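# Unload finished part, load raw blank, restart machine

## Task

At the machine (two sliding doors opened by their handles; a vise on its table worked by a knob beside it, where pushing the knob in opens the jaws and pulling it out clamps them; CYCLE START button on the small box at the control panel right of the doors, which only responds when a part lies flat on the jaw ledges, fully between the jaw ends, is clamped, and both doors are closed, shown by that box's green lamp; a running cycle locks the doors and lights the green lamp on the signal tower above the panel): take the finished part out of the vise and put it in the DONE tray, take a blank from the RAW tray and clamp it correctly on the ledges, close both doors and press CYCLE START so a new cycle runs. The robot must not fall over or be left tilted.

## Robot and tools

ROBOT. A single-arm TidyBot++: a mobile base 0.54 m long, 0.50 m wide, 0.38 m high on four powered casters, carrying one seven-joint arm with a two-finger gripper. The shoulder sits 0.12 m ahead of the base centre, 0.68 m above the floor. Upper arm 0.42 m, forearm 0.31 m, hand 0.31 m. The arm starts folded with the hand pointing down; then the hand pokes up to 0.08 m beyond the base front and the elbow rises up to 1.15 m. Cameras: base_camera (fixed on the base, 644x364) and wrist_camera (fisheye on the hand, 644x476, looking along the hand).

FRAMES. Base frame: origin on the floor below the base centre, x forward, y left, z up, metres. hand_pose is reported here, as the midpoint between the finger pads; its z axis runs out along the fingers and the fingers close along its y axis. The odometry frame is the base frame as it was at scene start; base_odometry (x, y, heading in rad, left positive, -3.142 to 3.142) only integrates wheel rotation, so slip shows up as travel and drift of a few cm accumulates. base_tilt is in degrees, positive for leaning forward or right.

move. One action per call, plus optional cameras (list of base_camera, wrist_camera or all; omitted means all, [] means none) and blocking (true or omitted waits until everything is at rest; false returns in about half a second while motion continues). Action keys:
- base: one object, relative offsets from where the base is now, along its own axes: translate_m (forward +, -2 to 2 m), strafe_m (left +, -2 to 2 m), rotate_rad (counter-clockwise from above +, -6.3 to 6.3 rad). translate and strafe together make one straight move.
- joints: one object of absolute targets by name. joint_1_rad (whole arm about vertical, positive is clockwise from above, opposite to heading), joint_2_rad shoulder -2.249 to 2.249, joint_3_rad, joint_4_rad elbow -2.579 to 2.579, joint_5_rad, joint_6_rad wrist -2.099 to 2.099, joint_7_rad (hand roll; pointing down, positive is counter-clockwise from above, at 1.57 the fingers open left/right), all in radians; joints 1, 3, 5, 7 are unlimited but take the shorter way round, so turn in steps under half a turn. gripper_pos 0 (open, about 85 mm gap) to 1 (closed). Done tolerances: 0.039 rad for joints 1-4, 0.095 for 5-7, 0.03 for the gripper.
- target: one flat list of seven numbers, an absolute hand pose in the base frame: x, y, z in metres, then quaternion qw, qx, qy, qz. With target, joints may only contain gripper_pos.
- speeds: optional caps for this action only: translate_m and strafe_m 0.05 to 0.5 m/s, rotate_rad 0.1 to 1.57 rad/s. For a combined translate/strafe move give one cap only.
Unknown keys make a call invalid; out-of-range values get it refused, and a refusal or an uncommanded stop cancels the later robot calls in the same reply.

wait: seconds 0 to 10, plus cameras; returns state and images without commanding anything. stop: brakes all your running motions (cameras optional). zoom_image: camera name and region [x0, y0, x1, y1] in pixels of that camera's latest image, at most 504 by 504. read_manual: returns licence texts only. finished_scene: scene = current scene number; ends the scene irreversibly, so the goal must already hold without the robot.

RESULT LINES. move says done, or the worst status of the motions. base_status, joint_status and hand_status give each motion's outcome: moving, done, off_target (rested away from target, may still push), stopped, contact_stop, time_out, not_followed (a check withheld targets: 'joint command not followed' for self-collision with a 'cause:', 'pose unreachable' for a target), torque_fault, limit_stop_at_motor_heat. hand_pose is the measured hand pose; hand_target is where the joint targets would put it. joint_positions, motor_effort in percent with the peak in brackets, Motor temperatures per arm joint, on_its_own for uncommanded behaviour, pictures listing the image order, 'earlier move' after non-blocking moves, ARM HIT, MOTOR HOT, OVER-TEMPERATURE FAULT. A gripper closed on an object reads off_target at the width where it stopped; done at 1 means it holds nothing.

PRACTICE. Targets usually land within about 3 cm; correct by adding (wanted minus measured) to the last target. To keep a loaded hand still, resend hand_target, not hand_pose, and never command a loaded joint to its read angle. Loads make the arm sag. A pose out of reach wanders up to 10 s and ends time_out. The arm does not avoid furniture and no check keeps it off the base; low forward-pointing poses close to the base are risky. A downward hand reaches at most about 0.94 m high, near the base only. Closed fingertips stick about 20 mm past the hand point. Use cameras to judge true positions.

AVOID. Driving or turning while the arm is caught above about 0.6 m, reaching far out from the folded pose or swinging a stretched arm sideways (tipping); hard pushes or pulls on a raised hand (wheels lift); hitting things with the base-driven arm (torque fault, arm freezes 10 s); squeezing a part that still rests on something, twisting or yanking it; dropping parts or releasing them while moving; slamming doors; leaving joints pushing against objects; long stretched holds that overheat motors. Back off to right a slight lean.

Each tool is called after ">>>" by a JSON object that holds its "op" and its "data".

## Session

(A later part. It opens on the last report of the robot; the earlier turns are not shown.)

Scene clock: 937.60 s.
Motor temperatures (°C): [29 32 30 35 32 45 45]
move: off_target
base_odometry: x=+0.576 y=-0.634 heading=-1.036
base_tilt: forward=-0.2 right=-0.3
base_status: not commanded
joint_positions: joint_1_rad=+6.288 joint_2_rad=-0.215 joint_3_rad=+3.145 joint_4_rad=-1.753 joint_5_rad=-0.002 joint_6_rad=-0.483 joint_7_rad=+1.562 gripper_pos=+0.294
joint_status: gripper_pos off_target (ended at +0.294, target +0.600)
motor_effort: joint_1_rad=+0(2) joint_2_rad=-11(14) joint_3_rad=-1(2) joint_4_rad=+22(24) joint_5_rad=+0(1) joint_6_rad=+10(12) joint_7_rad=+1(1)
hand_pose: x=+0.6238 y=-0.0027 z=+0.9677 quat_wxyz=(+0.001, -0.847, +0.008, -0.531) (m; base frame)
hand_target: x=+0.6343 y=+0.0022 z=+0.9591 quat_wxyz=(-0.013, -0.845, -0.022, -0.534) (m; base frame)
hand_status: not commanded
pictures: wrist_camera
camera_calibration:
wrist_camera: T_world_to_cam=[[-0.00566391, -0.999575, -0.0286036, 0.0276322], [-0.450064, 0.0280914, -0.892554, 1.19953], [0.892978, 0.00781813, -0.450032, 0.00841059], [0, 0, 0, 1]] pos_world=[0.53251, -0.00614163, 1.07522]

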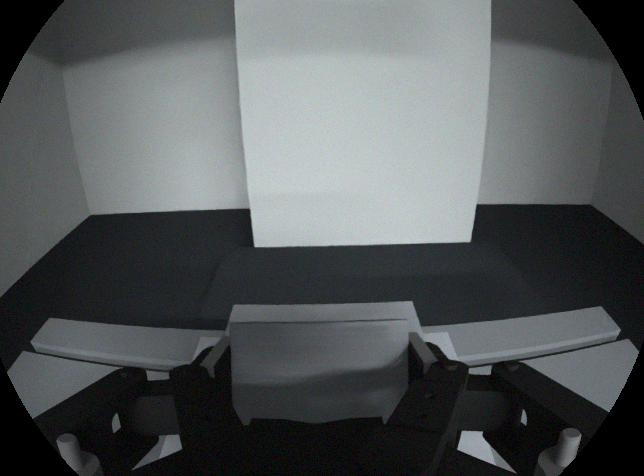

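>>> {"op": "move", "data": {"joints": {"joint_2_rad": -0.20, "joint_4_rad": -1.61, "joint_6_rad": -0.67}, "cameras": ["wrist_camera"]}}

>>> {"op": "zoom_image", "data": {"camera": "wrist_camera", "region": [200, 280, 440, 440]}}

Scene clock: 944.73 s.
Motor temperatures (°C): [29 32 30 35 32 45 45]
move: off_target
base_odometry: x=+0.576 y=-0.634 heading=-1.036
base_tilt: forward=-0.1 right=-0.2
base_status: not commanded
joint_positions: joint_1_rad=+6.288 joint_2_rad=-0.194 joint_3_rad=+3.145 joint_4_rad=-1.651 joint_5_rad=-0.002 joint_6_rad=-0.640 joint_7_rad=+1.562 gripper_pos=+0.294
joint_status: joint_4_rad off_target (ended at -1.651, target -1.610); the others done
motor_effort: joint_1_rad=+1(1) joint_2_rad=-18(23) joint_3_rad=-1(1) joint_4_rad=+26(27) joint_5_rad=+0(1) joint_6_rad=+12(12) joint_7_rad=+1(1)
hand_pose: x=+0.6194 y=-0.0026 z=+0.9743 quat_wxyz=(+0.001, -0.867, +0.008, -0.499) (m; base frame)
hand_target: x=+0.6175 y=+0.0022 z=+0.9928 quat_wxyz=(-0.012, -0.862, -0.022, -0.506) (m; base frame)
hand_status: not commanded
pictures: wrist_camera
camera_calibration:
wrist_camera: T_world_to_cam=[[-0.00747539, -0.999562, -0.0286467, 0.0290858], [-0.516056, 0.0283941, -0.856084, 1.20875], [0.856522, 0.00838373, -0.516042, 0.10217], [0, 0, 0, 1]] pos_world=[0.536489, -0.00610493, 1.08835]

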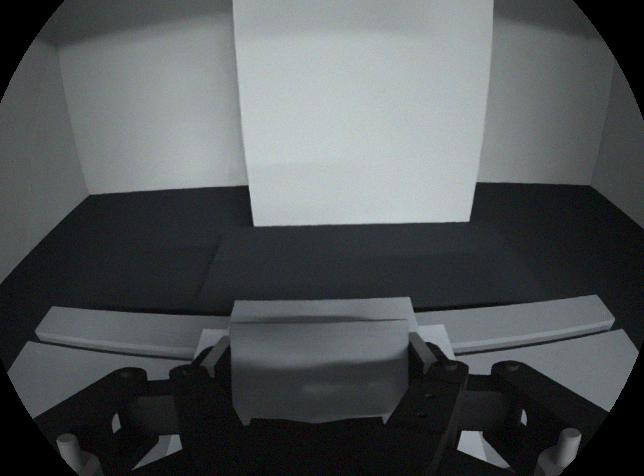

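Scaled by 2.100.

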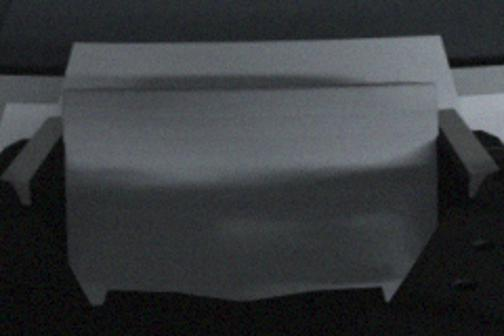

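>>> {"op": "move", "data": {"joints": {"joint_2_rad": -0.24, "joint_4_rad": -1.50, "joint_6_rad": -0.71}, "cameras": ["wrist_camera"]}}

>>> {"op": "zoom_image", "data": {"camera": "wrist_camera", "region": [200, 280, 440, 440]}}

Scene clock: 949.43 s.
Motor temperatures (°C): [29 32 30 35 32 45 45]
move: done
base_odometry: x=+0.576 y=-0.634 heading=-1.036
base_tilt: forward=-0.1 right=-0.3
base_status: not commanded
joint_positions: joint_1_rad=+6.288 joint_2_rad=-0.213 joint_3_rad=+3.145 joint_4_rad=-1.531 joint_5_rad=-0.002 joint_6_rad=-0.684 joint_7_rad=+1.562 gripper_pos=+0.294
joint_status: all done
motor_effort: joint_1_rad=+1(1) joint_2_rad=-17(20) joint_3_rad=-1(1) joint_4_rad=+26(28) joint_5_rad=+0(1) joint_6_rad=+12(13) joint_7_rad=+1(2)
hand_pose: x=+0.6174 y=-0.0026 z=+1.0416 quat_wxyz=(+0.001, -0.842, +0.008, -0.540) (m; base frame)
hand_target: x=+0.6051 y=+0.0022 z=+1.0657 quat_wxyz=(-0.013, -0.833, -0.021, -0.553) (m; base frame)
hand_status: not commanded
pictures: wrist_camera
camera_calibration:
wrist_camera: T_world_to_cam=[[-0.00472734, -0.999583, -0.0284802, 0.0291102], [-0.432647, 0.0277214, -0.901137, 1.26075], [0.901551, 0.0080619, -0.432598, 0.0238964], [0, 0, 0, 1]] pos_world=[0.524054, -0.00604434, 1.14728]

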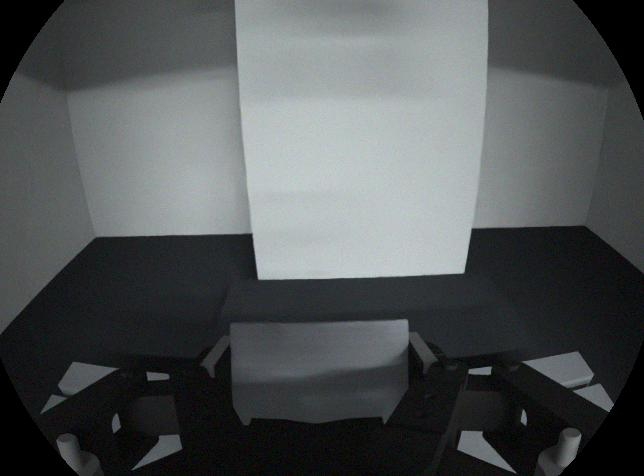

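Scaled by 2.100.

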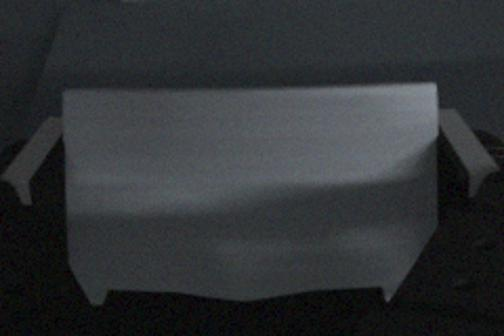

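>>> {"op": "move", "data": {"joints": {"joint_2_rad": 0.26, "joint_4_rad": -0.60, "joint_6_rad": -1.79}, "cameras": ["wrist_camera"]}}

>>> {"op": "zoom_image", "data": {"camera": "wrist_camera", "region": [180, 240, 460, 440]}}

Scene clock: 966.97 s.
Motor temperatures (°C): [29 32 30 36 32 45 45]
move: done
base_odometry: x=+0.576 y=-0.634 heading=-1.036
base_tilt: forward=-0.1 right=-0.3
base_status: not commanded
joint_positions: joint_1_rad=+6.288 joint_2_rad=+0.249 joint_3_rad=+3.145 joint_4_rad=-0.633 joint_5_rad=-0.002 joint_6_rad=-1.749 joint_7_rad=+1.562 gripper_pos=+0.294
joint_status: all done
motor_effort: joint_1_rad=+1(1) joint_2_rad=-28(30) joint_3_rad=-1(1) joint_4_rad=+19(28) joint_5_rad=+1(1) joint_6_rad=+7(13) joint_7_rad=+2(2)
hand_pose: x=+0.6176 y=-0.0019 z=+1.0178 quat_wxyz=(+0.001, -0.968, +0.008, -0.253) (m; base frame)
hand_target: x=+0.6123 y=+0.0020 z=+1.0191 quat_wxyz=(-0.006, -0.970, -0.025, -0.243) (m; base frame)
hand_status: not commanded
pictures: wrist_camera
camera_calibration:
wrist_camera: T_world_to_cam=[[-0.0197388, -0.999529, -0.0234831, 0.0333544], [-0.880132, 0.0285142, -0.473872, 1.08085], [0.474318, 0.0113146, -0.880281, 0.732964], [0, 0, 0, 1]] pos_world=[0.604293, -0.00577415, 1.15818]

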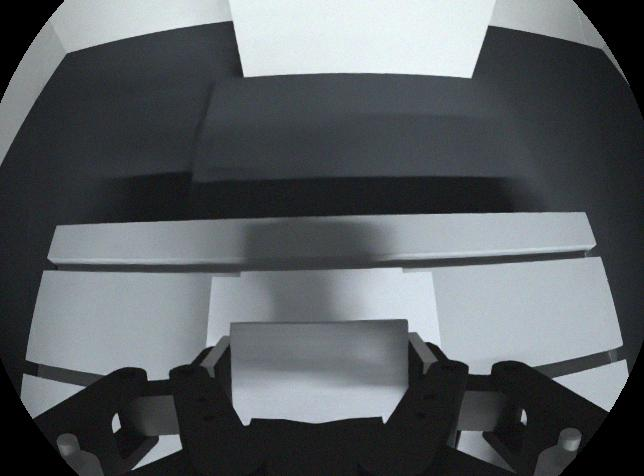

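Scaled by 1.800.

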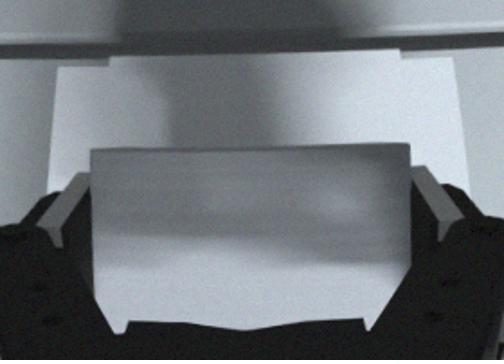

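>>> {"op": "move", "data": {"joints": {"joint_2_rad": 0.355, "joint_4_rad": -0.495, "joint_6_rad": -1.889}, "cameras": ["wrist_camera"]}}

>>> {"op": "zoom_image", "data": {"camera": "wrist_camera", "region": [180, 220, 460, 420]}}

Scene clock: 971.70 s.
Motor temperatures (°C): [29 32 30 36 32 45 45]
move: done
base_odometry: x=+0.576 y=-0.634 heading=-1.036
base_tilt: forward=-0.1 right=-0.2
base_status: not commanded
joint_positions: joint_1_rad=+6.288 joint_2_rad=+0.354 joint_3_rad=+3.145 joint_4_rad=-0.525 joint_5_rad=-0.002 joint_6_rad=-1.847 joint_7_rad=+1.562 gripper_pos=+0.294
joint_status: all done
motor_effort: joint_1_rad=+1(2) joint_2_rad=-32(34) joint_3_rad=-1(1) joint_4_rad=+18(20) joint_5_rad=+0(1) joint_6_rad=+6(8) joint_7_rad=+1(2)
hand_pose: x=+0.6326 y=-0.0019 z=+0.9924 quat_wxyz=(+0.000, -0.978, +0.008, -0.207) (m; base frame)
hand_target: x=+0.6234 y=+0.0019 z=+0.9974 quat_wxyz=(-0.005, -0.979, -0.025, -0.200) (m; base frame)
hand_status: not commanded
pictures: wrist_camera
camera_calibration:
wrist_camera: T_world_to_cam=[[-0.0217217, -0.999525, -0.0218577, 0.0326875], [-0.920919, 0.0285138, -0.388709, 1.02335], [0.389147, 0.0116858, -0.921101, 0.797858], [0, 0, 0, 1]] pos_world=[0.632651, -0.00583126, 1.13341]

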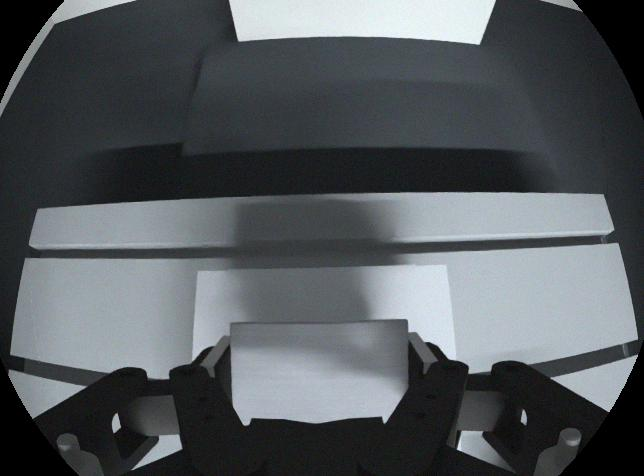

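Scaled by 1.800.

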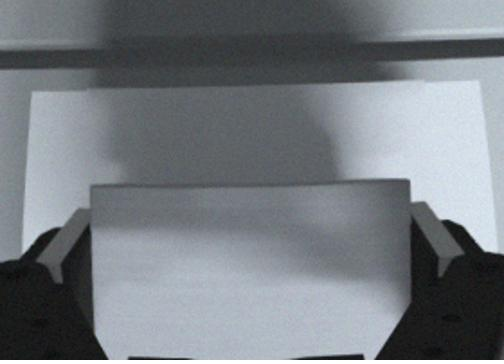

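>>> {"op": "move", "data": {"joints": {"joint_2_rad": 0.394, "joint_4_rad": -0.446, "joint_6_rad": -1.963}, "cameras": ["wrist_camera"]}}

>>> {"op": "zoom_image", "data": {"camera": "wrist_camera", "region": [180, 220, 460, 420]}}

Scene clock: 989.93 s.
Motor temperatures (°C): [29 32 30 36 32 45 45]
move: done
base_odometry: x=+0.576 y=-0.634 heading=-1.036
base_tilt: forward=-0.1 right=-0.2
base_status: not commanded
joint_positions: joint_1_rad=+6.288 joint_2_rad=+0.383 joint_3_rad=+3.145 joint_4_rad=-0.473 joint_5_rad=-0.002 joint_6_rad=-1.924 joint_7_rad=+1.562 gripper_pos=+0.294
joint_status: all done
motor_effort: joint_1_rad=+1(1) joint_2_rad=-32(34) joint_3_rad=-1(1) joint_4_rad=+17(18) joint_5_rad=+0(1) joint_6_rad=+6(7) joint_7_rad=+1(1)
hand_pose: x=+0.6240 y=-0.0018 z=+0.9868 quat_wxyz=(+0.000, -0.984, +0.008, -0.180) (m; base frame)
hand_target: x=+0.6180 y=+0.0019 z=+0.9866 quat_wxyz=(-0.004, -0.985, -0.025, -0.168) (m; base frame)
hand_status: not commanded
pictures: wrist_camera
camera_calibration:
wrist_camera: T_world_to_cam=[[-0.0228028, -0.999522, -0.0208982, 0.0321979], [-0.940797, 0.0285251, -0.337768, 0.975373], [0.338202, 0.0119589, -0.940998, 0.847409], [0, 0, 0, 1]] pos_world=[0.631767, -0.00577422, 1.12753]

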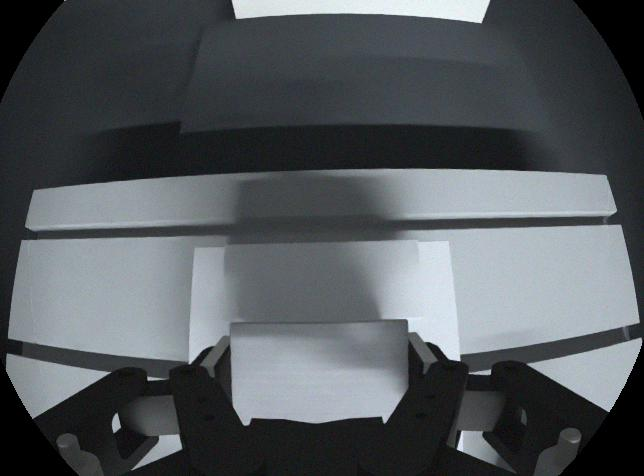

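Scaled by 1.800.

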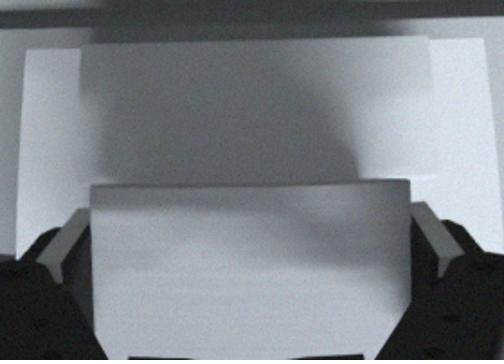

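>>> {"op": "move", "data": {"joints": {"joint_2_rad": 0.411, "joint_4_rad": -0.448, "joint_6_rad": -1.987}, "cameras": ["wrist_camera"]}}

>>> {"op": "zoom_image", "data": {"camera": "wrist_camera", "region": [180, 220, 460, 420]}}

Scene clock: 1004.87 s.
Motor temperatures (°C): [29 32 30 36 32 45 45]
move: done
base_odometry: x=+0.576 y=-0.634 heading=-1.036
base_tilt: forward=-0.1 right=-0.3
base_status: not commanded
joint_positions: joint_1_rad=+6.288 joint_2_rad=+0.401 joint_3_rad=+3.145 joint_4_rad=-0.471 joint_5_rad=-0.002 joint_6_rad=-1.945 joint_7_rad=+1.562 gripper_pos=+0.294
joint_status: all done
motor_effort: joint_1_rad=+0(1) joint_2_rad=-32(34) joint_3_rad=-1(1) joint_4_rad=+17(18) joint_5_rad=+1(1) joint_6_rad=+5(6) joint_7_rad=+1(2)
hand_pose: x=+0.6231 y=-0.0018 z=+0.9766 quat_wxyz=(+0.000, -0.987, +0.008, -0.162) (m; base frame)
hand_target: x=+0.6158 y=+0.0019 z=+0.9751 quat_wxyz=(-0.003, -0.989, -0.025, -0.147) (m; base frame)
hand_status: not commanded
pictures: wrist_camera
camera_calibration:
wrist_camera: T_world_to_cam=[[-0.0235426, -0.999517, -0.0202723, 0.0318304], [-0.952462, 0.0285861, -0.303315, 0.944707], [0.303748, 0.0121678, -0.952675, 0.871008], [0, 0, 0, 1]] pos_world=[0.63598, -0.00578879, 1.11698]

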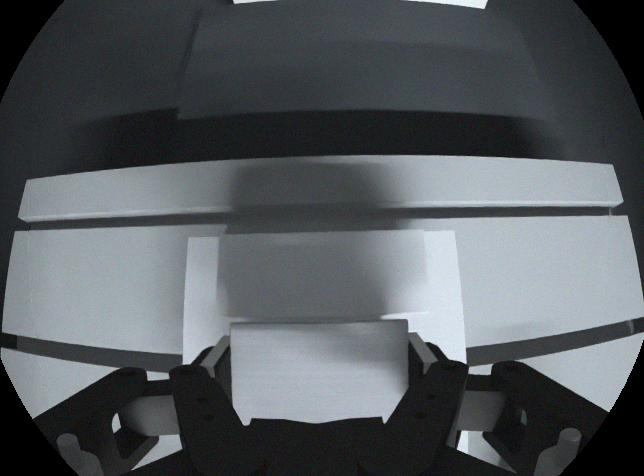

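Scaled by 1.800.

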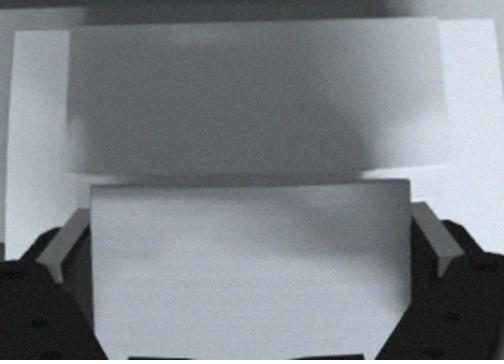

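>>> {"op": "move", "data": {"joints": {"joint_2_rad": 0.419, "joint_4_rad": -0.448, "joint_6_rad": -1.996}, "cameras": []}}

Scene clock: 1014.33 s.
Motor temperatures (°C): [29 32 30 36 32 45 45]
move: done
base_odometry: x=+0.576 y=-0.634 heading=-1.036
base_tilt: forward=-0.1 right=-0.2
base_status: not commanded
joint_positions: joint_1_rad=+6.288 joint_2_rad=+0.402 joint_3_rad=+3.145 joint_4_rad=-0.469 joint_5_rad=-0.002 joint_6_rad=-1.948 joint_7_rad=+1.562 gripper_pos=+0.294
joint_status: all done
motor_effort: joint_1_rad=+0(1) joint_2_rad=-32(32) joint_3_rad=-1(1) joint_4_rad=+17(17) joint_5_rad=+0(1) joint_6_rad=+4(6) joint_7_rad=+1(2)
hand_pose: x=+0.6228 y=-0.0018 z=+0.9765 quat_wxyz=(+0.000, -0.987, +0.008, -0.161) (m; base frame)
hand_target: x=+0.6154 y=+0.0019 z=+0.9703 quat_wxyz=(-0.003, -0.990, -0.025, -0.139) (m; base frame)
hand_status: not commanded
pictures: none
No camera images: "cameras" was empty.

>>> {"op": "move", "data": {"joints": {"joint_2_rad": 0.430, "joint_4_rad": -0.448, "joint_6_rad": -2.007}, "cameras": ["wrist_camera"]}}

>>> {"op": "zoom_image", "data": {"camera": "wrist_camera", "region": [180, 220, 460, 420]}}

Scene clock: 1018.60 s.
Motor temperatures (°C): [29 32 30 36 32 45 45]
move: done
base_odometry: x=+0.576 y=-0.634 heading=-1.036
base_tilt: forward=-0.1 right=-0.2
base_status: not commanded
joint_positions: joint_1_rad=+6.288 joint_2_rad=+0.404 joint_3_rad=+3.145 joint_4_rad=-0.464 joint_5_rad=-0.002 joint_6_rad=-1.952 joint_7_rad=+1.562 gripper_pos=+0.294
joint_status: all done
motor_effort: joint_1_rad=+1(1) joint_2_rad=-31(32) joint_3_rad=-1(1) joint_4_rad=+15(17) joint_5_rad=+1(1) joint_6_rad=+4(5) joint_7_rad=+2(2)
hand_pose: x=+0.6227 y=-0.0018 z=+0.9763 quat_wxyz=(+0.000, -0.987, +0.008, -0.160) (m; base frame)
hand_target: x=+0.6153 y=+0.0019 z=+0.9640 quat_wxyz=(-0.003, -0.991, -0.025, -0.128) (m; base frame)
hand_status: not commanded
pictures: wrist_camera
camera_calibration:
wrist_camera: T_world_to_cam=[[-0.0236141, -0.999517, -0.0201886, 0.0317859], [-0.95369, 0.0285794, -0.29943, 0.941234], [0.299863, 0.0121829, -0.953905, 0.874517], [0, 0, 0, 1]] pos_world=[0.636161, -0.00578352, 1.11668]

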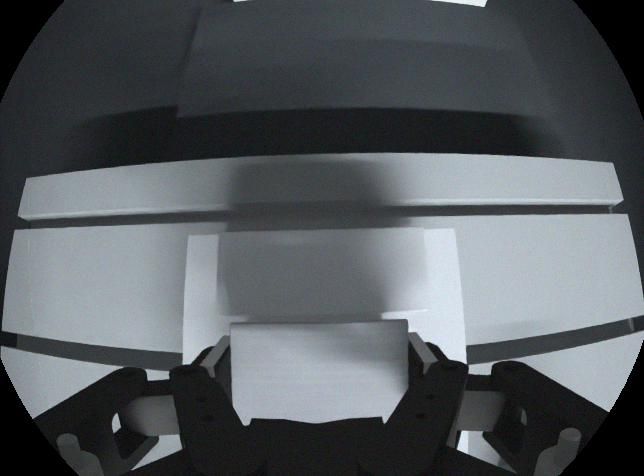

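Scaled by 1.800.

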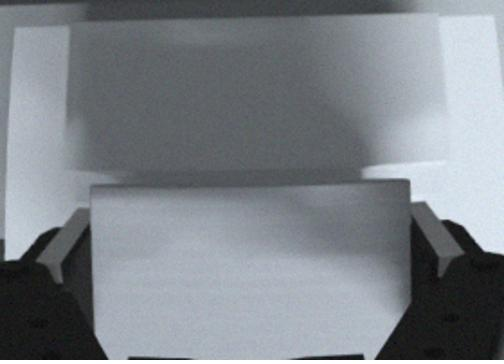

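>>> {"op": "move", "data": {"base": {"translate_m": 0.002}, "speeds": {"translate_m": 0.05}, "cameras": []}}

Scene clock: 1035.83 s.
Motor temperatures (°C): [29 32 30 36 32 45 45]
move: done
base_odometry: x=+0.577 y=-0.636 heading=-1.036
base_tilt: forward=-0.1 right=-0.2
base_status: done
joint_positions: joint_1_rad=+6.288 joint_2_rad=+0.405 joint_3_rad=+3.145 joint_4_rad=-0.461 joint_5_rad=-0.002 joint_6_rad=-1.961 joint_7_rad=+1.562 gripper_pos=+0.294
joint_status: not commanded
motor_effort: joint_1_rad=+0(2) joint_2_rad=-29(31) joint_3_rad=-1(2) joint_4_rad=+14(16) joint_5_rad=+0(2) joint_6_rad=+4(6) joint_7_rad=+2(2)
hand_pose: x=+0.6206 y=-0.0018 z=+0.9760 quat_wxyz=(+0.000, -0.988, +0.008, -0.156) (m; base frame)
hand_target: x=+0.6153 y=+0.0019 z=+0.9640 quat_wxyz=(-0.003, -0.991, -0.025, -0.128) (m; base frame)
hand_status: not commanded
pictures: none
No camera images: "cameras" was empty.

>>> {"op": "wait", "data": {"seconds": 0, "cameras": ["wrist_camera"]}}

>>> {"op": "zoom_image", "data": {"camera": "wrist_camera", "region": [205, 300, 325, 430]}}

>>> {"op": "zoom_image", "data": {"camera": "wrist_camera", "region": [315, 300, 435, 430]}}

Scene clock: 1042.57 s.
Motor temperatures (°C): [29 32 30 36 32 45 45]
base_odometry: x=+0.577 y=-0.636 heading=-1.036
base_tilt: forward=-0.1 right=-0.2
base_status: done
joint_positions: joint_1_rad=+6.288 joint_2_rad=+0.405 joint_3_rad=+3.145 joint_4_rad=-0.461 joint_5_rad=-0.002 joint_6_rad=-1.961 joint_7_rad=+1.562 gripper_pos=+0.294
joint_status: not commanded
motor_effort: joint_1_rad=+1(2) joint_2_rad=-29(31) joint_3_rad=-1(2) joint_4_rad=+14(16) joint_5_rad=+1(2) joint_6_rad=+4(6) joint_7_rad=+2(2)
hand_pose: x=+0.6206 y=-0.0018 z=+0.9760 quat_wxyz=(+0.000, -0.988, +0.008, -0.156) (m; base frame)
hand_target: x=+0.6153 y=+0.0019 z=+0.9640 quat_wxyz=(-0.003, -0.991, -0.025, -0.128) (m; base frame)
hand_status: not commanded
pictures: wrist_camera
camera_calibration:
wrist_camera: T_world_to_cam=[[-0.023718, -0.999517, -0.0200669, 0.0317054], [-0.95574, 0.0285581, -0.292824, 0.933954], [0.293256, 0.0122335, -0.955956, 0.880902], [0, 0, 0, 1]] pos_world=[0.635038, -0.00575841, 1.11622]

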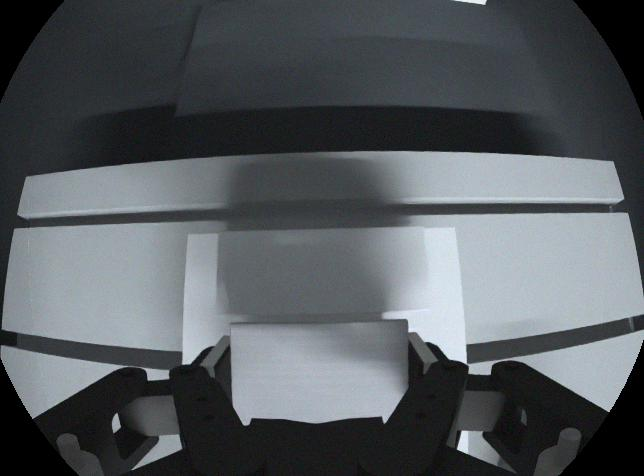

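Scaled by 3.877.

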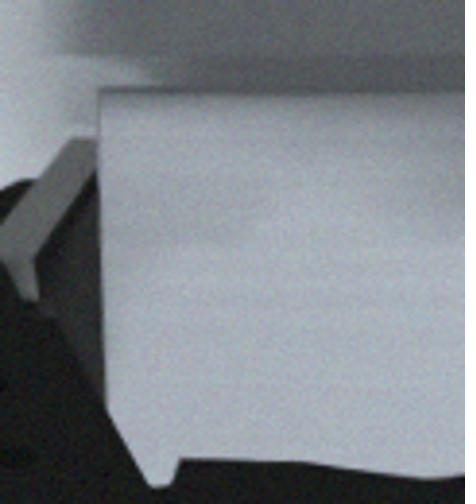

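Scaled by 3.877.

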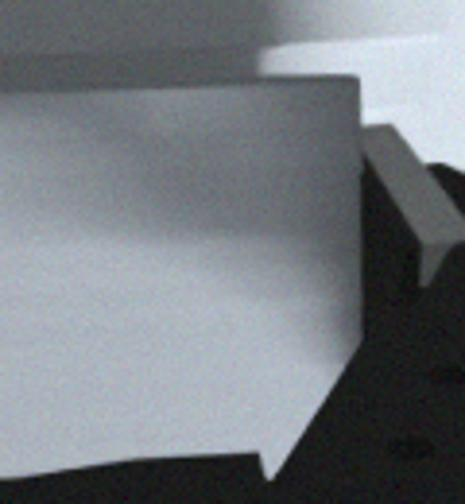

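>>> {"op": "move", "data": {"joints": {"joint_2_rad": 0.390, "joint_4_rad": -0.448, "joint_6_rad": -2.007}, "cameras": ["wrist_camera"]}}

>>> {"op": "zoom_image", "data": {"camera": "wrist_camera", "region": [315, 290, 435, 420]}}

Scene clock: 1058.37 s.
Motor temperatures (°C): [29 32 30 36 32 45 45]
move: done
base_odometry: x=+0.577 y=-0.636 heading=-1.036
base_tilt: forward=-0.2 right=-0.3
base_status: not commanded
joint_positions: joint_1_rad=+6.288 joint_2_rad=+0.404 joint_3_rad=+3.145 joint_4_rad=-0.461 joint_5_rad=-0.002 joint_6_rad=-1.962 joint_7_rad=+1.562 gripper_pos=+0.294
joint_status: all done
motor_effort: joint_1_rad=+1(2) joint_2_rad=-34(35) joint_3_rad=-1(1) joint_4_rad=+16(17) joint_5_rad=+2(2) joint_6_rad=+3(5) joint_7_rad=+1(2)
hand_pose: x=+0.6202 y=-0.0018 z=+0.9764 quat_wxyz=(+0.000, -0.988, +0.008, -0.157) (m; base frame)
hand_target: x=+0.6036 y=+0.0019 z=+0.9836 quat_wxyz=(-0.003, -0.989, -0.025, -0.148) (m; base frame)
hand_status: not commanded
pictures: wrist_camera
camera_calibration:
wrist_camera: T_world_to_cam=[[-0.023707, -0.999517, -0.0200776, 0.0317106], [-0.95558, 0.0285573, -0.293344, 0.934108], [0.293776, 0.0122314, -0.955796, 0.880962], [0, 0, 0, 1]] pos_world=[0.634562, -0.00575581, 1.11667]

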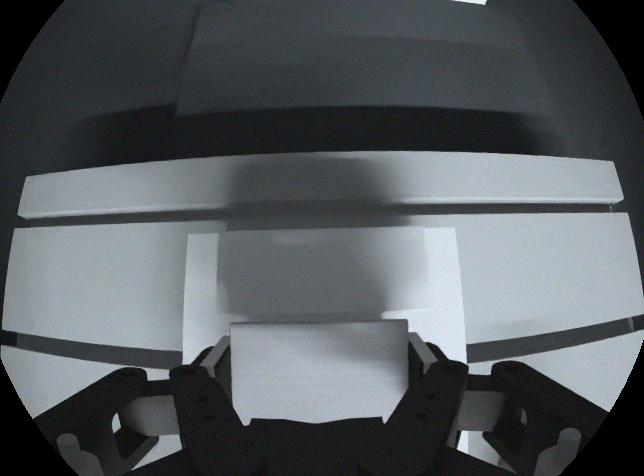

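Scaled by 3.877.

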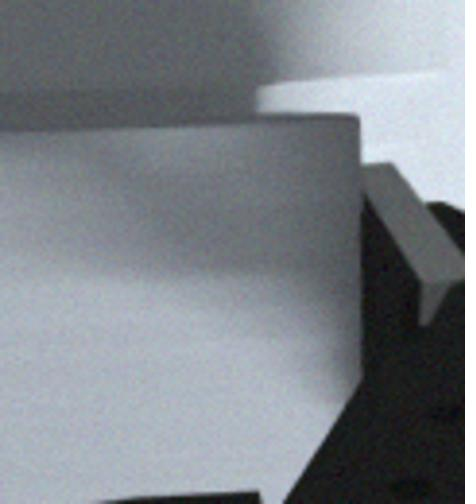

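>>> {"op": "move", "data": {"joints": {"joint_2_rad": 0.414, "joint_4_rad": -0.478, "joint_6_rad": -2.007}, "cameras": ["wrist_camera"]}}

>>> {"op": "zoom_image", "data": {"camera": "wrist_camera", "region": [315, 290, 435, 420]}}

Scene clock: 1073.30 s.
Motor temperatures (°C): [29 32 30 36 32 45 45]
move: done
base_odometry: x=+0.577 y=-0.636 heading=-1.036
base_tilt: forward=-0.1 right=-0.2
base_status: not commanded
joint_positions: joint_1_rad=+6.288 joint_2_rad=+0.405 joint_3_rad=+3.145 joint_4_rad=-0.462 joint_5_rad=-0.002 joint_6_rad=-1.962 joint_7_rad=+1.562 gripper_pos=+0.294
joint_status: all done
motor_effort: joint_1_rad=+1(2) joint_2_rad=-30(35) joint_3_rad=-1(1) joint_4_rad=+12(16) joint_5_rad=+1(2) joint_6_rad=+0(3) joint_7_rad=+1(2)
hand_pose: x=+0.6202 y=-0.0018 z=+0.9760 quat_wxyz=(+0.000, -0.988, +0.008, -0.156) (m; base frame)
hand_target: x=+0.6077 y=+0.0019 z=+0.9622 quat_wxyz=(-0.003, -0.992, -0.025, -0.121) (m; base frame)
hand_status: not commanded
pictures: wrist_camera
camera_calibration:
wrist_camera: T_world_to_cam=[[-0.02373, -0.999517, -0.0200602, 0.0316991], [-0.955898, 0.0285609, -0.292307, 0.933154], [0.292738, 0.012239, -0.956114, 0.881532], [0, 0, 0, 1]] pos_world=[0.634694, -0.00575707, 1.11625]

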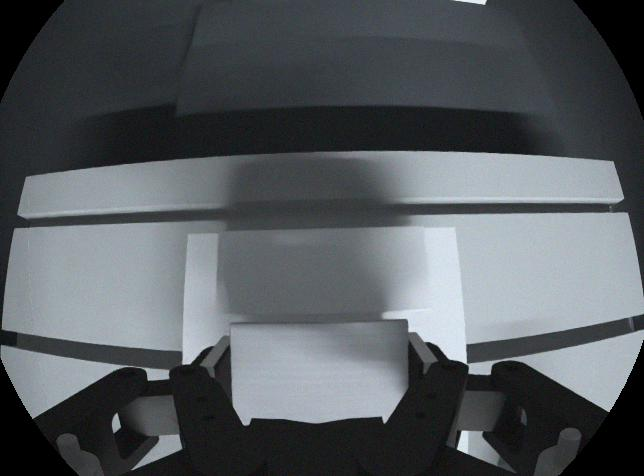

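Scaled by 3.877.

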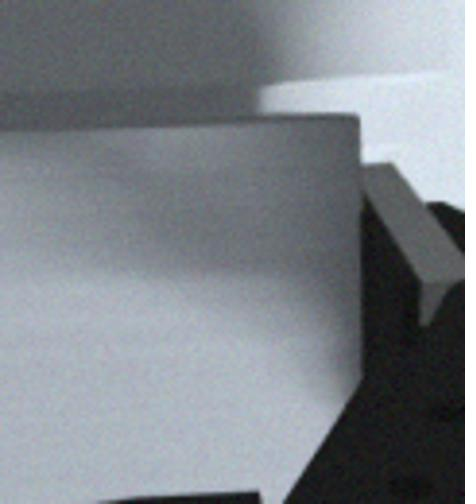

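>>> {"op": "move", "data": {"joints": {"joint_2_rad": 0.380, "joint_4_rad": -0.440, "joint_6_rad": -2.007}, "cameras": ["wrist_camera"]}}

>>> {"op": "zoom_image", "data": {"camera": "wrist_camera", "region": [180, 220, 460, 420]}}

Scene clock: 1083.87 s.
Motor temperatures (°C): [29 32 30 36 32 45 45]
move: done
base_odometry: x=+0.577 y=-0.636 heading=-1.036
base_tilt: forward=-0.1 right=-0.2
base_status: not commanded
joint_positions: joint_1_rad=+6.288 joint_2_rad=+0.404 joint_3_rad=+3.145 joint_4_rad=-0.460 joint_5_rad=-0.002 joint_6_rad=-1.963 joint_7_rad=+1.562 gripper_pos=+0.294
joint_status: all done
motor_effort: joint_1_rad=+1(1) joint_2_rad=-36(37) joint_3_rad=-1(1) joint_4_rad=+17(17) joint_5_rad=+1(1) joint_6_rad=+1(2) joint_7_rad=+1(1)
hand_pose: x=+0.6200 y=-0.0018 z=+0.9767 quat_wxyz=(+0.000, -0.988, +0.008, -0.157) (m; base frame)
hand_target: x=+0.6012 y=+0.0019 z=+0.9910 quat_wxyz=(-0.003, -0.987, -0.025, -0.157) (m; base frame)
hand_status: not commanded
pictures: wrist_camera
camera_calibration:
wrist_camera: T_world_to_cam=[[-0.0237073, -0.999517, -0.0200744, 0.0317089], [-0.955609, 0.0285555, -0.29325, 0.933881], [0.293681, 0.0122312, -0.955825, 0.881346], [0, 0, 0, 1]] pos_world=[0.634342, -0.00575372, 1.11691]

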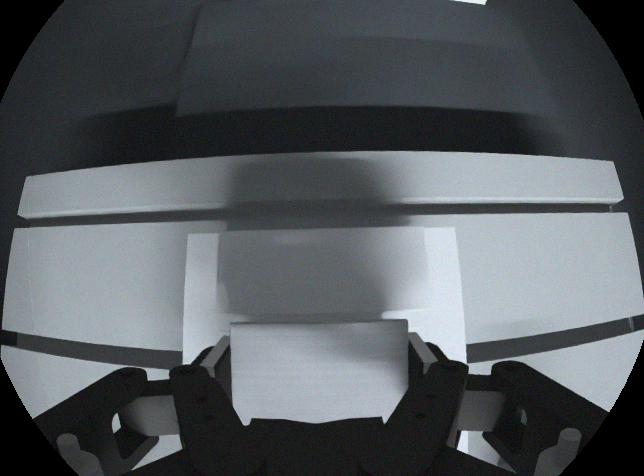

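Scaled by 1.800.

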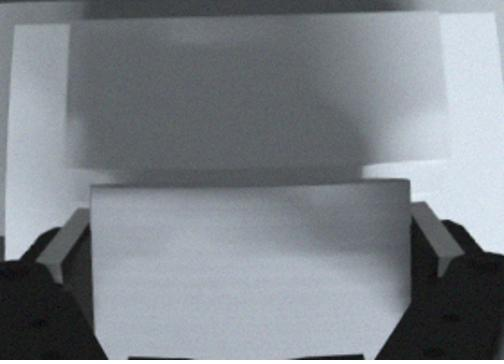

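>>> {"op": "move", "data": {"joints": {"joint_2_rad": 0.355, "joint_4_rad": -0.425, "joint_6_rad": -2.007}, "cameras": ["wrist_camera"]}}

>>> {"op": "zoom_image", "data": {"camera": "wrist_camera", "region": [180, 220, 460, 420]}}

Scene clock: 1087.87 s.
Motor temperatures (°C): [29 32 30 36 32 45 45]
move: off_target
base_odometry: x=+0.577 y=-0.636 heading=-1.036
base_tilt: forward=-0.1 right=-0.3
base_status: not commanded
joint_positions: joint_1_rad=+6.288 joint_2_rad=+0.400 joint_3_rad=+3.145 joint_4_rad=-0.452 joint_5_rad=-0.002 joint_6_rad=-1.963 joint_7_rad=+1.562 gripper_pos=+0.294
joint_status: joint_2_rad off_target (ended at +0.400, target +0.355); the others done
motor_effort: joint_1_rad=+0(1) joint_2_rad=-36(39) joint_3_rad=-1(1) joint_4_rad=+17(19) joint_5_rad=+1(2) joint_6_rad=+2(2) joint_7_rad=+1(1)
hand_pose: x=+0.6193 y=-0.0017 z=+0.9818 quat_wxyz=(+0.000, -0.987, +0.008, -0.163) (m; base frame)
hand_target: x=+0.5944 y=+0.0019 z=+1.0079 quat_wxyz=(-0.004, -0.984, -0.025, -0.176) (m; base frame)
hand_status: not commanded
pictures: wrist_camera
camera_calibration:
wrist_camera: T_world_to_cam=[[-0.0234361, -0.999519, -0.0202885, 0.0318429], [-0.951738, 0.0285186, -0.305584, 0.944463], [0.306015, 0.0121476, -0.951949, 0.874988], [0, 0, 0, 1]] pos_world=[0.631868, -0.00573616, 1.1222]

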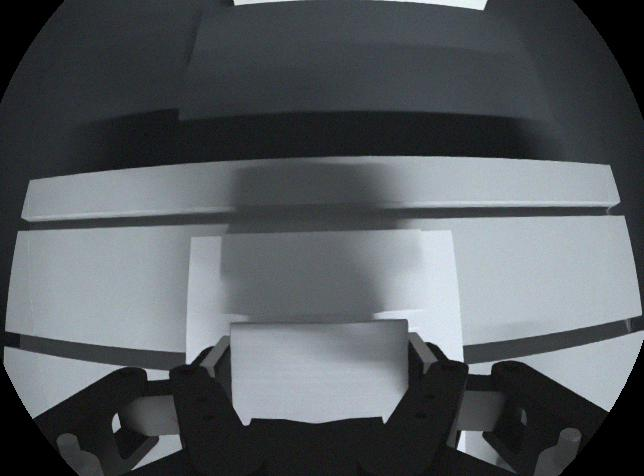

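Scaled by 1.800.

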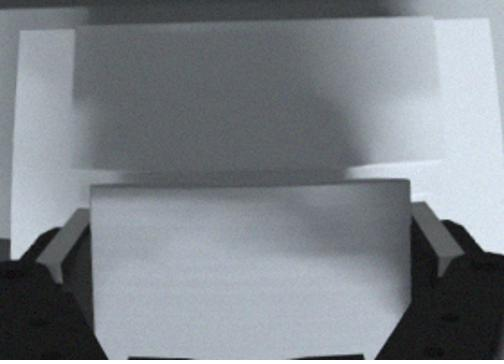

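>>> {"op": "move", "data": {"joints": {"joint_2_rad": 0.350, "joint_4_rad": -0.41, "joint_6_rad": -2.007}, "base": {"translate_m": -0.005}, "speeds": {"translate_m": 0.05}, "cameras": ["wrist_camera"]}}

>>> {"op": "zoom_image", "data": {"camera": "wrist_camera", "region": [180, 220, 460, 420]}}

Scene clock: 1093.47 s.
Motor temperatures (°C): [29 32 30 36 32 45 45]
move: done
base_odometry: x=+0.574 y=-0.631 heading=-1.036
base_tilt: forward=-0.1 right=-0.2
base_status: done
joint_positions: joint_1_rad=+6.288 joint_2_rad=+0.368 joint_3_rad=+3.145 joint_4_rad=-0.432 joint_5_rad=-0.002 joint_6_rad=-1.999 joint_7_rad=+1.562 gripper_pos=+0.294
joint_status: all done
motor_effort: joint_1_rad=+0(1) joint_2_rad=-30(45) joint_3_rad=-1(1) joint_4_rad=+17(19) joint_5_rad=-1(1) joint_6_rad=+5(7) joint_7_rad=+1(2)
hand_pose: x=+0.6004 y=-0.0016 z=+1.0004 quat_wxyz=(+0.000, -0.985, +0.008, -0.171) (m; base frame)
hand_target: x=+0.5937 y=+0.0019 z=+1.0152 quat_wxyz=(-0.004, -0.982, -0.025, -0.186) (m; base frame)
hand_status: not commanded
pictures: wrist_camera
camera_calibration:
wrist_camera: T_world_to_cam=[[-0.0230794, -0.999522, -0.0205729, 0.0319672], [-0.946794, 0.0284603, -0.320578, 0.944188], [0.321011, 0.0120795, -0.946999, 0.884584], [0, 0, 0, 1]] pos_world=[0.610729, -0.00560538, 1.14104]

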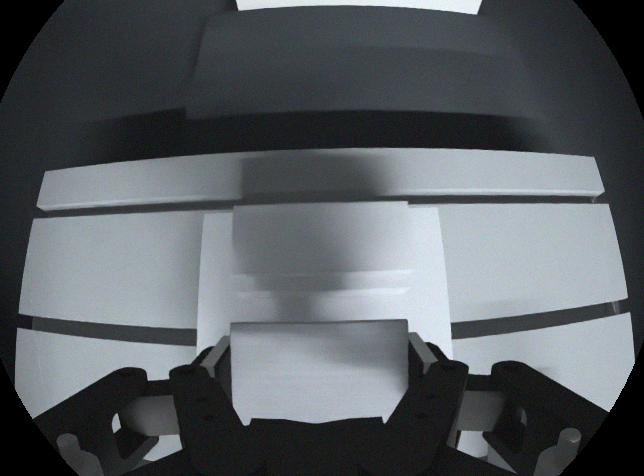

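Scaled by 1.800.

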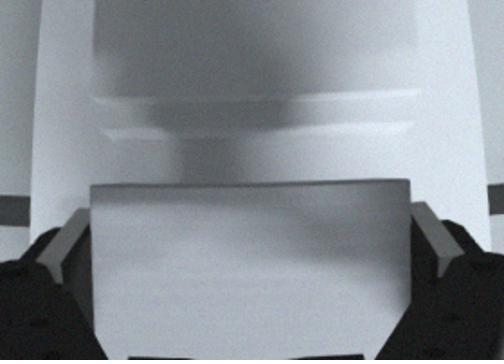

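>>> {"op": "move", "data": {"base": {"translate_m": -0.045}, "speeds": {"translate_m": 0.15}, "cameras": ["wrist_camera"]}}

>>> {"op": "zoom_image", "data": {"camera": "wrist_camera", "region": [180, 160, 460, 360]}}

Scene clock: 1107.30 s.
Motor temperatures (°C): [29 33 30 36 32 45 45]
move: done
base_odometry: x=+0.551 y=-0.593 heading=-1.036
base_tilt: forward=-0.1 right=-0.3
base_status: done
joint_positions: joint_1_rad=+6.288 joint_2_rad=+0.357 joint_3_rad=+3.145 joint_4_rad=-0.431 joint_5_rad=-0.002 joint_6_rad=-1.999 joint_7_rad=+1.562 gripper_pos=+0.294
joint_status: not commanded
motor_effort: joint_1_rad=+0(2) joint_2_rad=-30(36) joint_3_rad=-1(2) joint_4_rad=+16(17) joint_5_rad=+0(1) joint_6_rad=+5(7) joint_7_rad=+1(2)
hand_pose: x=+0.5970 y=-0.0016 z=+1.0058 quat_wxyz=(+0.000, -0.984, +0.008, -0.176) (m; base frame)
hand_target: x=+0.5937 y=+0.0019 z=+1.0152 quat_wxyz=(-0.004, -0.982, -0.025, -0.186) (m; base frame)
hand_status: not commanded
pictures: wrist_camera
camera_calibration:
wrist_camera: T_world_to_cam=[[-0.0228463, -0.999523, -0.020772, 0.0320763], [-0.943126, 0.0284405, -0.331216, 0.951147], [0.331649, 0.0120235, -0.943326, 0.880696], [0, 0, 0, 1]] pos_world=[0.605703, -0.00557918, 1.14649]

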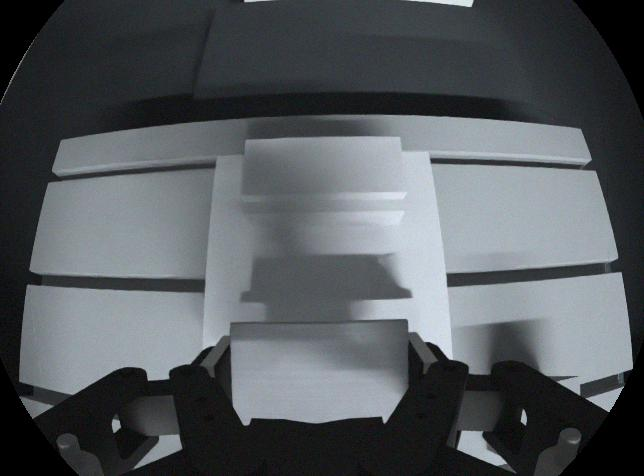

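Scaled by 1.800.

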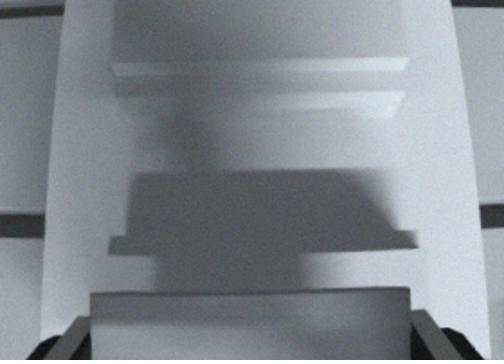

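>>> {"op": "zoom_image", "data": {"camera": "wrist_camera", "region": [225, 180, 325, 330]}}

>>> {"op": "zoom_image", "data": {"camera": "wrist_camera", "region": [320, 180, 420, 330]}}

Scaled by 3.360.

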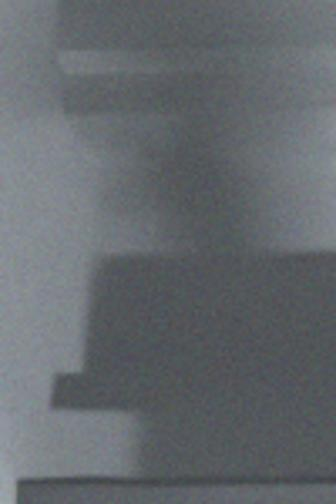

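Scaled by 3.360.

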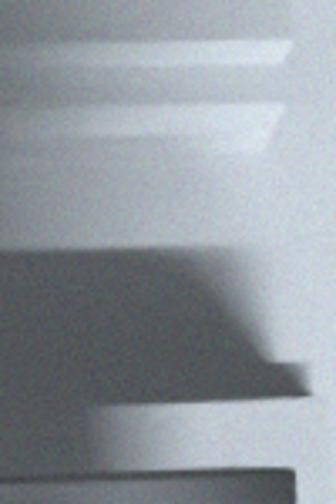

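>>> {"op": "move", "data": {"base": {"translate_m": 0.048}, "speeds": {"translate_m": 0.15}, "joints": {"joint_2_rad": 0.443, "joint_4_rad": -0.325, "joint_6_rad": -2.05}, "cameras": ["wrist_camera"]}}

>>> {"op": "zoom_image", "data": {"camera": "wrist_camera", "region": [180, 220, 460, 420]}}

Scene clock: 1141.73 s.
Motor temperatures (°C): [29 33 30 36 32 45 45]
move: done
base_odometry: x=+0.576 y=-0.634 heading=-1.036
base_tilt: forward=-0.1 right=-0.2
base_status: done
joint_positions: joint_1_rad=+6.288 joint_2_rad=+0.454 joint_3_rad=+3.145 joint_4_rad=-0.348 joint_5_rad=-0.002 joint_6_rad=-2.012 joint_7_rad=+1.562 gripper_pos=+0.294
joint_status: all done
motor_effort: joint_1_rad=+1(2) joint_2_rad=-34(40) joint_3_rad=-1(2) joint_4_rad=+16(19) joint_5_rad=+0(1) joint_6_rad=+5(7) joint_7_rad=+1(2)
hand_pose: x=+0.6296 y=-0.0018 z=+0.9839 quat_wxyz=(+0.000, -0.987, +0.008, -0.163) (m; base frame)
hand_target: x=+0.6167 y=+0.0018 z=+0.9930 quat_wxyz=(-0.004, -0.987, -0.025, -0.161) (m; base frame)
hand_status: not commanded
pictures: wrist_camera
camera_calibration:
wrist_camera: T_world_to_cam=[[-0.0232816, -0.999527, -0.0200726, 0.031808], [-0.951592, 0.0283114, -0.306058, 0.955231], [0.306481, 0.0119754, -0.951801, 0.873493], [0, 0, 0, 1]] pos_world=[0.642021, -0.00571135, 1.12439]

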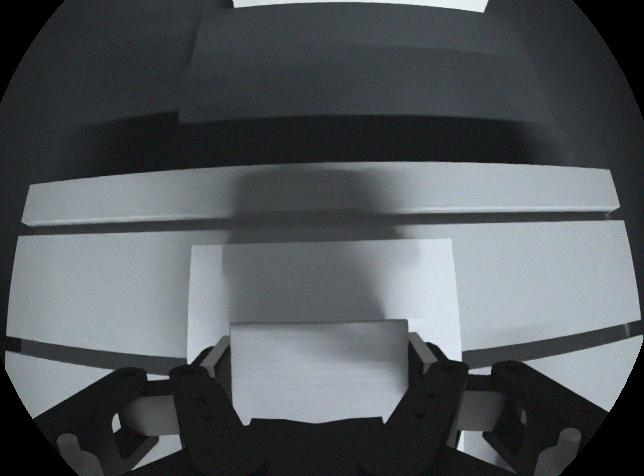

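Scaled by 1.800.

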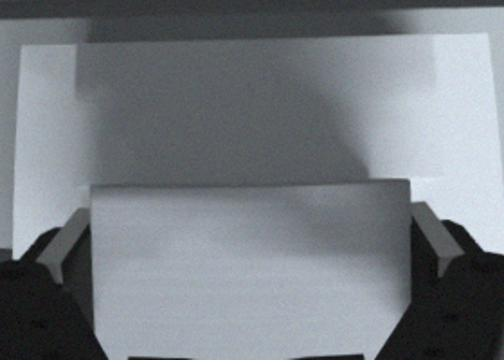

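>>> {"op": "move", "data": {"base": {"translate_m": -0.004}, "speeds": {"translate_m": 0.05}, "cameras": ["wrist_camera"]}}

>>> {"op": "zoom_image", "data": {"camera": "wrist_camera", "region": [180, 220, 460, 420]}}

Scene clock: 1145.83 s.
Motor temperatures (°C): [29 33 30 36 32 45 45]
move: done
base_odometry: x=+0.574 y=-0.631 heading=-1.036
base_tilt: forward=-0.1 right=-0.3
base_status: done
joint_positions: joint_1_rad=+6.288 joint_2_rad=+0.454 joint_3_rad=+3.145 joint_4_rad=-0.347 joint_5_rad=-0.002 joint_6_rad=-2.013 joint_7_rad=+1.562 gripper_pos=+0.294
joint_status: not commanded
motor_effort: joint_1_rad=+1(1) joint_2_rad=-33(39) joint_3_rad=-1(2) joint_4_rad=+16(18) joint_5_rad=+0(1) joint_6_rad=+6(6) joint_7_rad=+1(1)
hand_pose: x=+0.6295 y=-0.0018 z=+0.9839 quat_wxyz=(+0.000, -0.987, +0.008, -0.163) (m; base frame)
hand_target: x=+0.6167 y=+0.0018 z=+0.9930 quat_wxyz=(-0.004, -0.987, -0.025, -0.161) (m; base frame)
hand_status: not commanded
pictures: wrist_camera
camera_calibration:
wrist_camera: T_world_to_cam=[[-0.0232922, -0.999527, -0.0200625, 0.031802], [-0.95176, 0.0283117, -0.305534, 0.954731], [0.305958, 0.0119782, -0.95197, 0.873916], [0, 0, 0, 1]] pos_world=[0.642034, -0.00571105, 1.12428]

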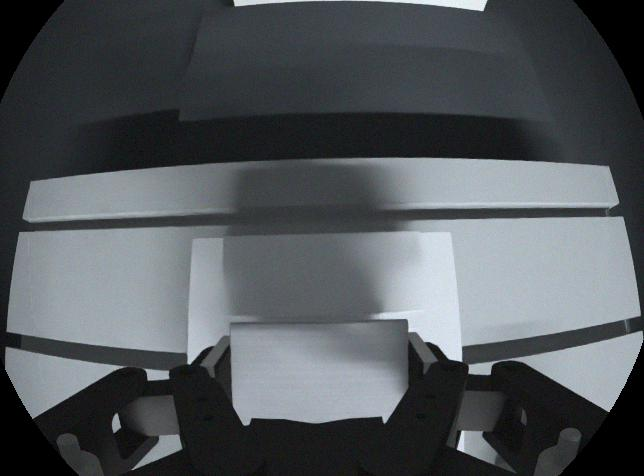

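Scaled by 1.800.

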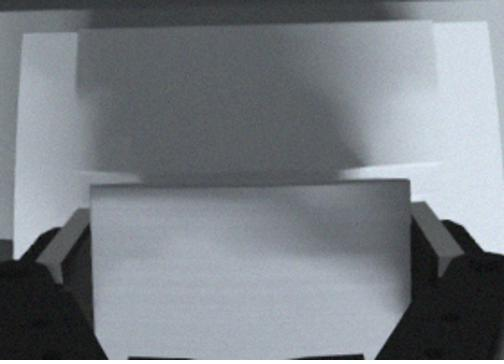

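>>> {"op": "move", "data": {"base": {"translate_m": 0.004}, "speeds": {"translate_m": 0.05}, "joints": {"joint_4_rad": -0.38}, "cameras": ["wrist_camera"]}}

>>> {"op": "zoom_image", "data": {"camera": "wrist_camera", "region": [180, 220, 460, 420]}}

Scene clock: 1152.20 s.
Motor temperatures (°C): [29 33 30 36 32 45 45]
move: done
base_odometry: x=+0.576 y=-0.634 heading=-1.036
base_tilt: forward=-0.1 right=-0.3
base_status: done
joint_positions: joint_1_rad=+6.288 joint_2_rad=+0.452 joint_3_rad=+3.145 joint_4_rad=-0.375 joint_5_rad=-0.002 joint_6_rad=-2.014 joint_7_rad=+1.562 gripper_pos=+0.294
joint_status: all done
motor_effort: joint_1_rad=+0(2) joint_2_rad=-32(39) joint_3_rad=-1(2) joint_4_rad=+15(18) joint_5_rad=+0(2) joint_6_rad=+4(6) joint_7_rad=+1(2)
hand_pose: x=+0.6264 y=-0.0017 z=+0.9757 quat_wxyz=(+0.000, -0.989, +0.008, -0.150) (m; base frame)
hand_target: x=+0.6124 y=+0.0019 z=+0.9756 quat_wxyz=(-0.003, -0.991, -0.025, -0.134) (m; base frame)
hand_status: not commanded
pictures: wrist_camera
camera_calibration:
wrist_camera: T_world_to_cam=[[-0.023867, -0.999522, -0.0196437, 0.0315284], [-0.959678, 0.0284118, -0.279663, 0.928989], [0.280088, 0.0121769, -0.959897, 0.891075], [0, 0, 0, 1]] pos_world=[0.642704, -0.00573155, 1.11576]

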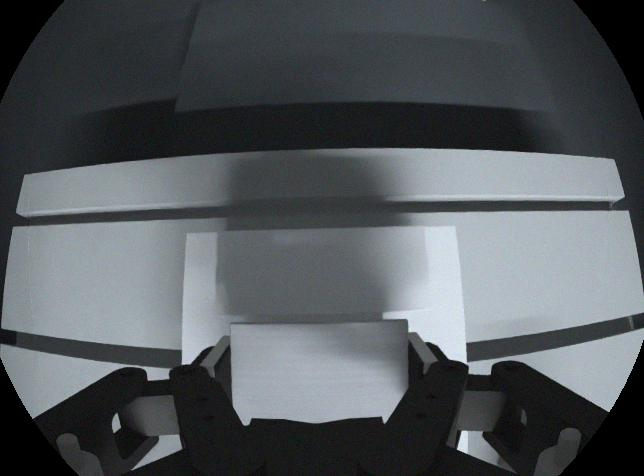

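Scaled by 1.800.

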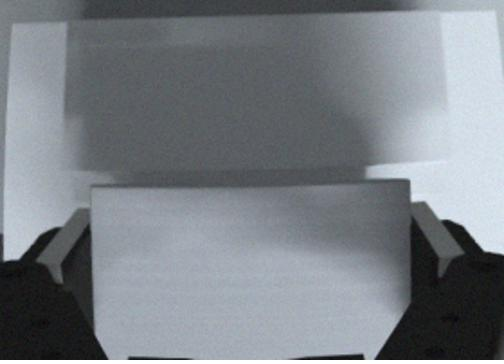

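>>> {"op": "move", "data": {"joints": {"joint_4_rad": -0.395}, "cameras": []}}

Scene clock: 1155.70 s.
Motor temperatures (°C): [29 33 30 35 32 45 45]
move: done
base_odometry: x=+0.576 y=-0.634 heading=-1.036
base_tilt: forward=-0.1 right=-0.2
base_status: not commanded
joint_positions: joint_1_rad=+6.288 joint_2_rad=+0.452 joint_3_rad=+3.145 joint_4_rad=-0.376 joint_5_rad=-0.002 joint_6_rad=-2.014 joint_7_rad=+1.562 gripper_pos=+0.294
joint_status: all done
motor_effort: joint_1_rad=+0(1) joint_2_rad=-32(32) joint_3_rad=-1(1) joint_4_rad=+13(15) joint_5_rad=+0(1) joint_6_rad=+1(4) joint_7_rad=+1(2)
hand_pose: x=+0.6260 y=-0.0017 z=+0.9757 quat_wxyz=(+0.000, -0.989, +0.008, -0.149) (m; base frame)
hand_target: x=+0.6111 y=+0.0019 z=+0.9709 quat_wxyz=(-0.003, -0.992, -0.025, -0.126) (m; base frame)
hand_status: not commanded
pictures: none
No camera images: "cameras" was empty.


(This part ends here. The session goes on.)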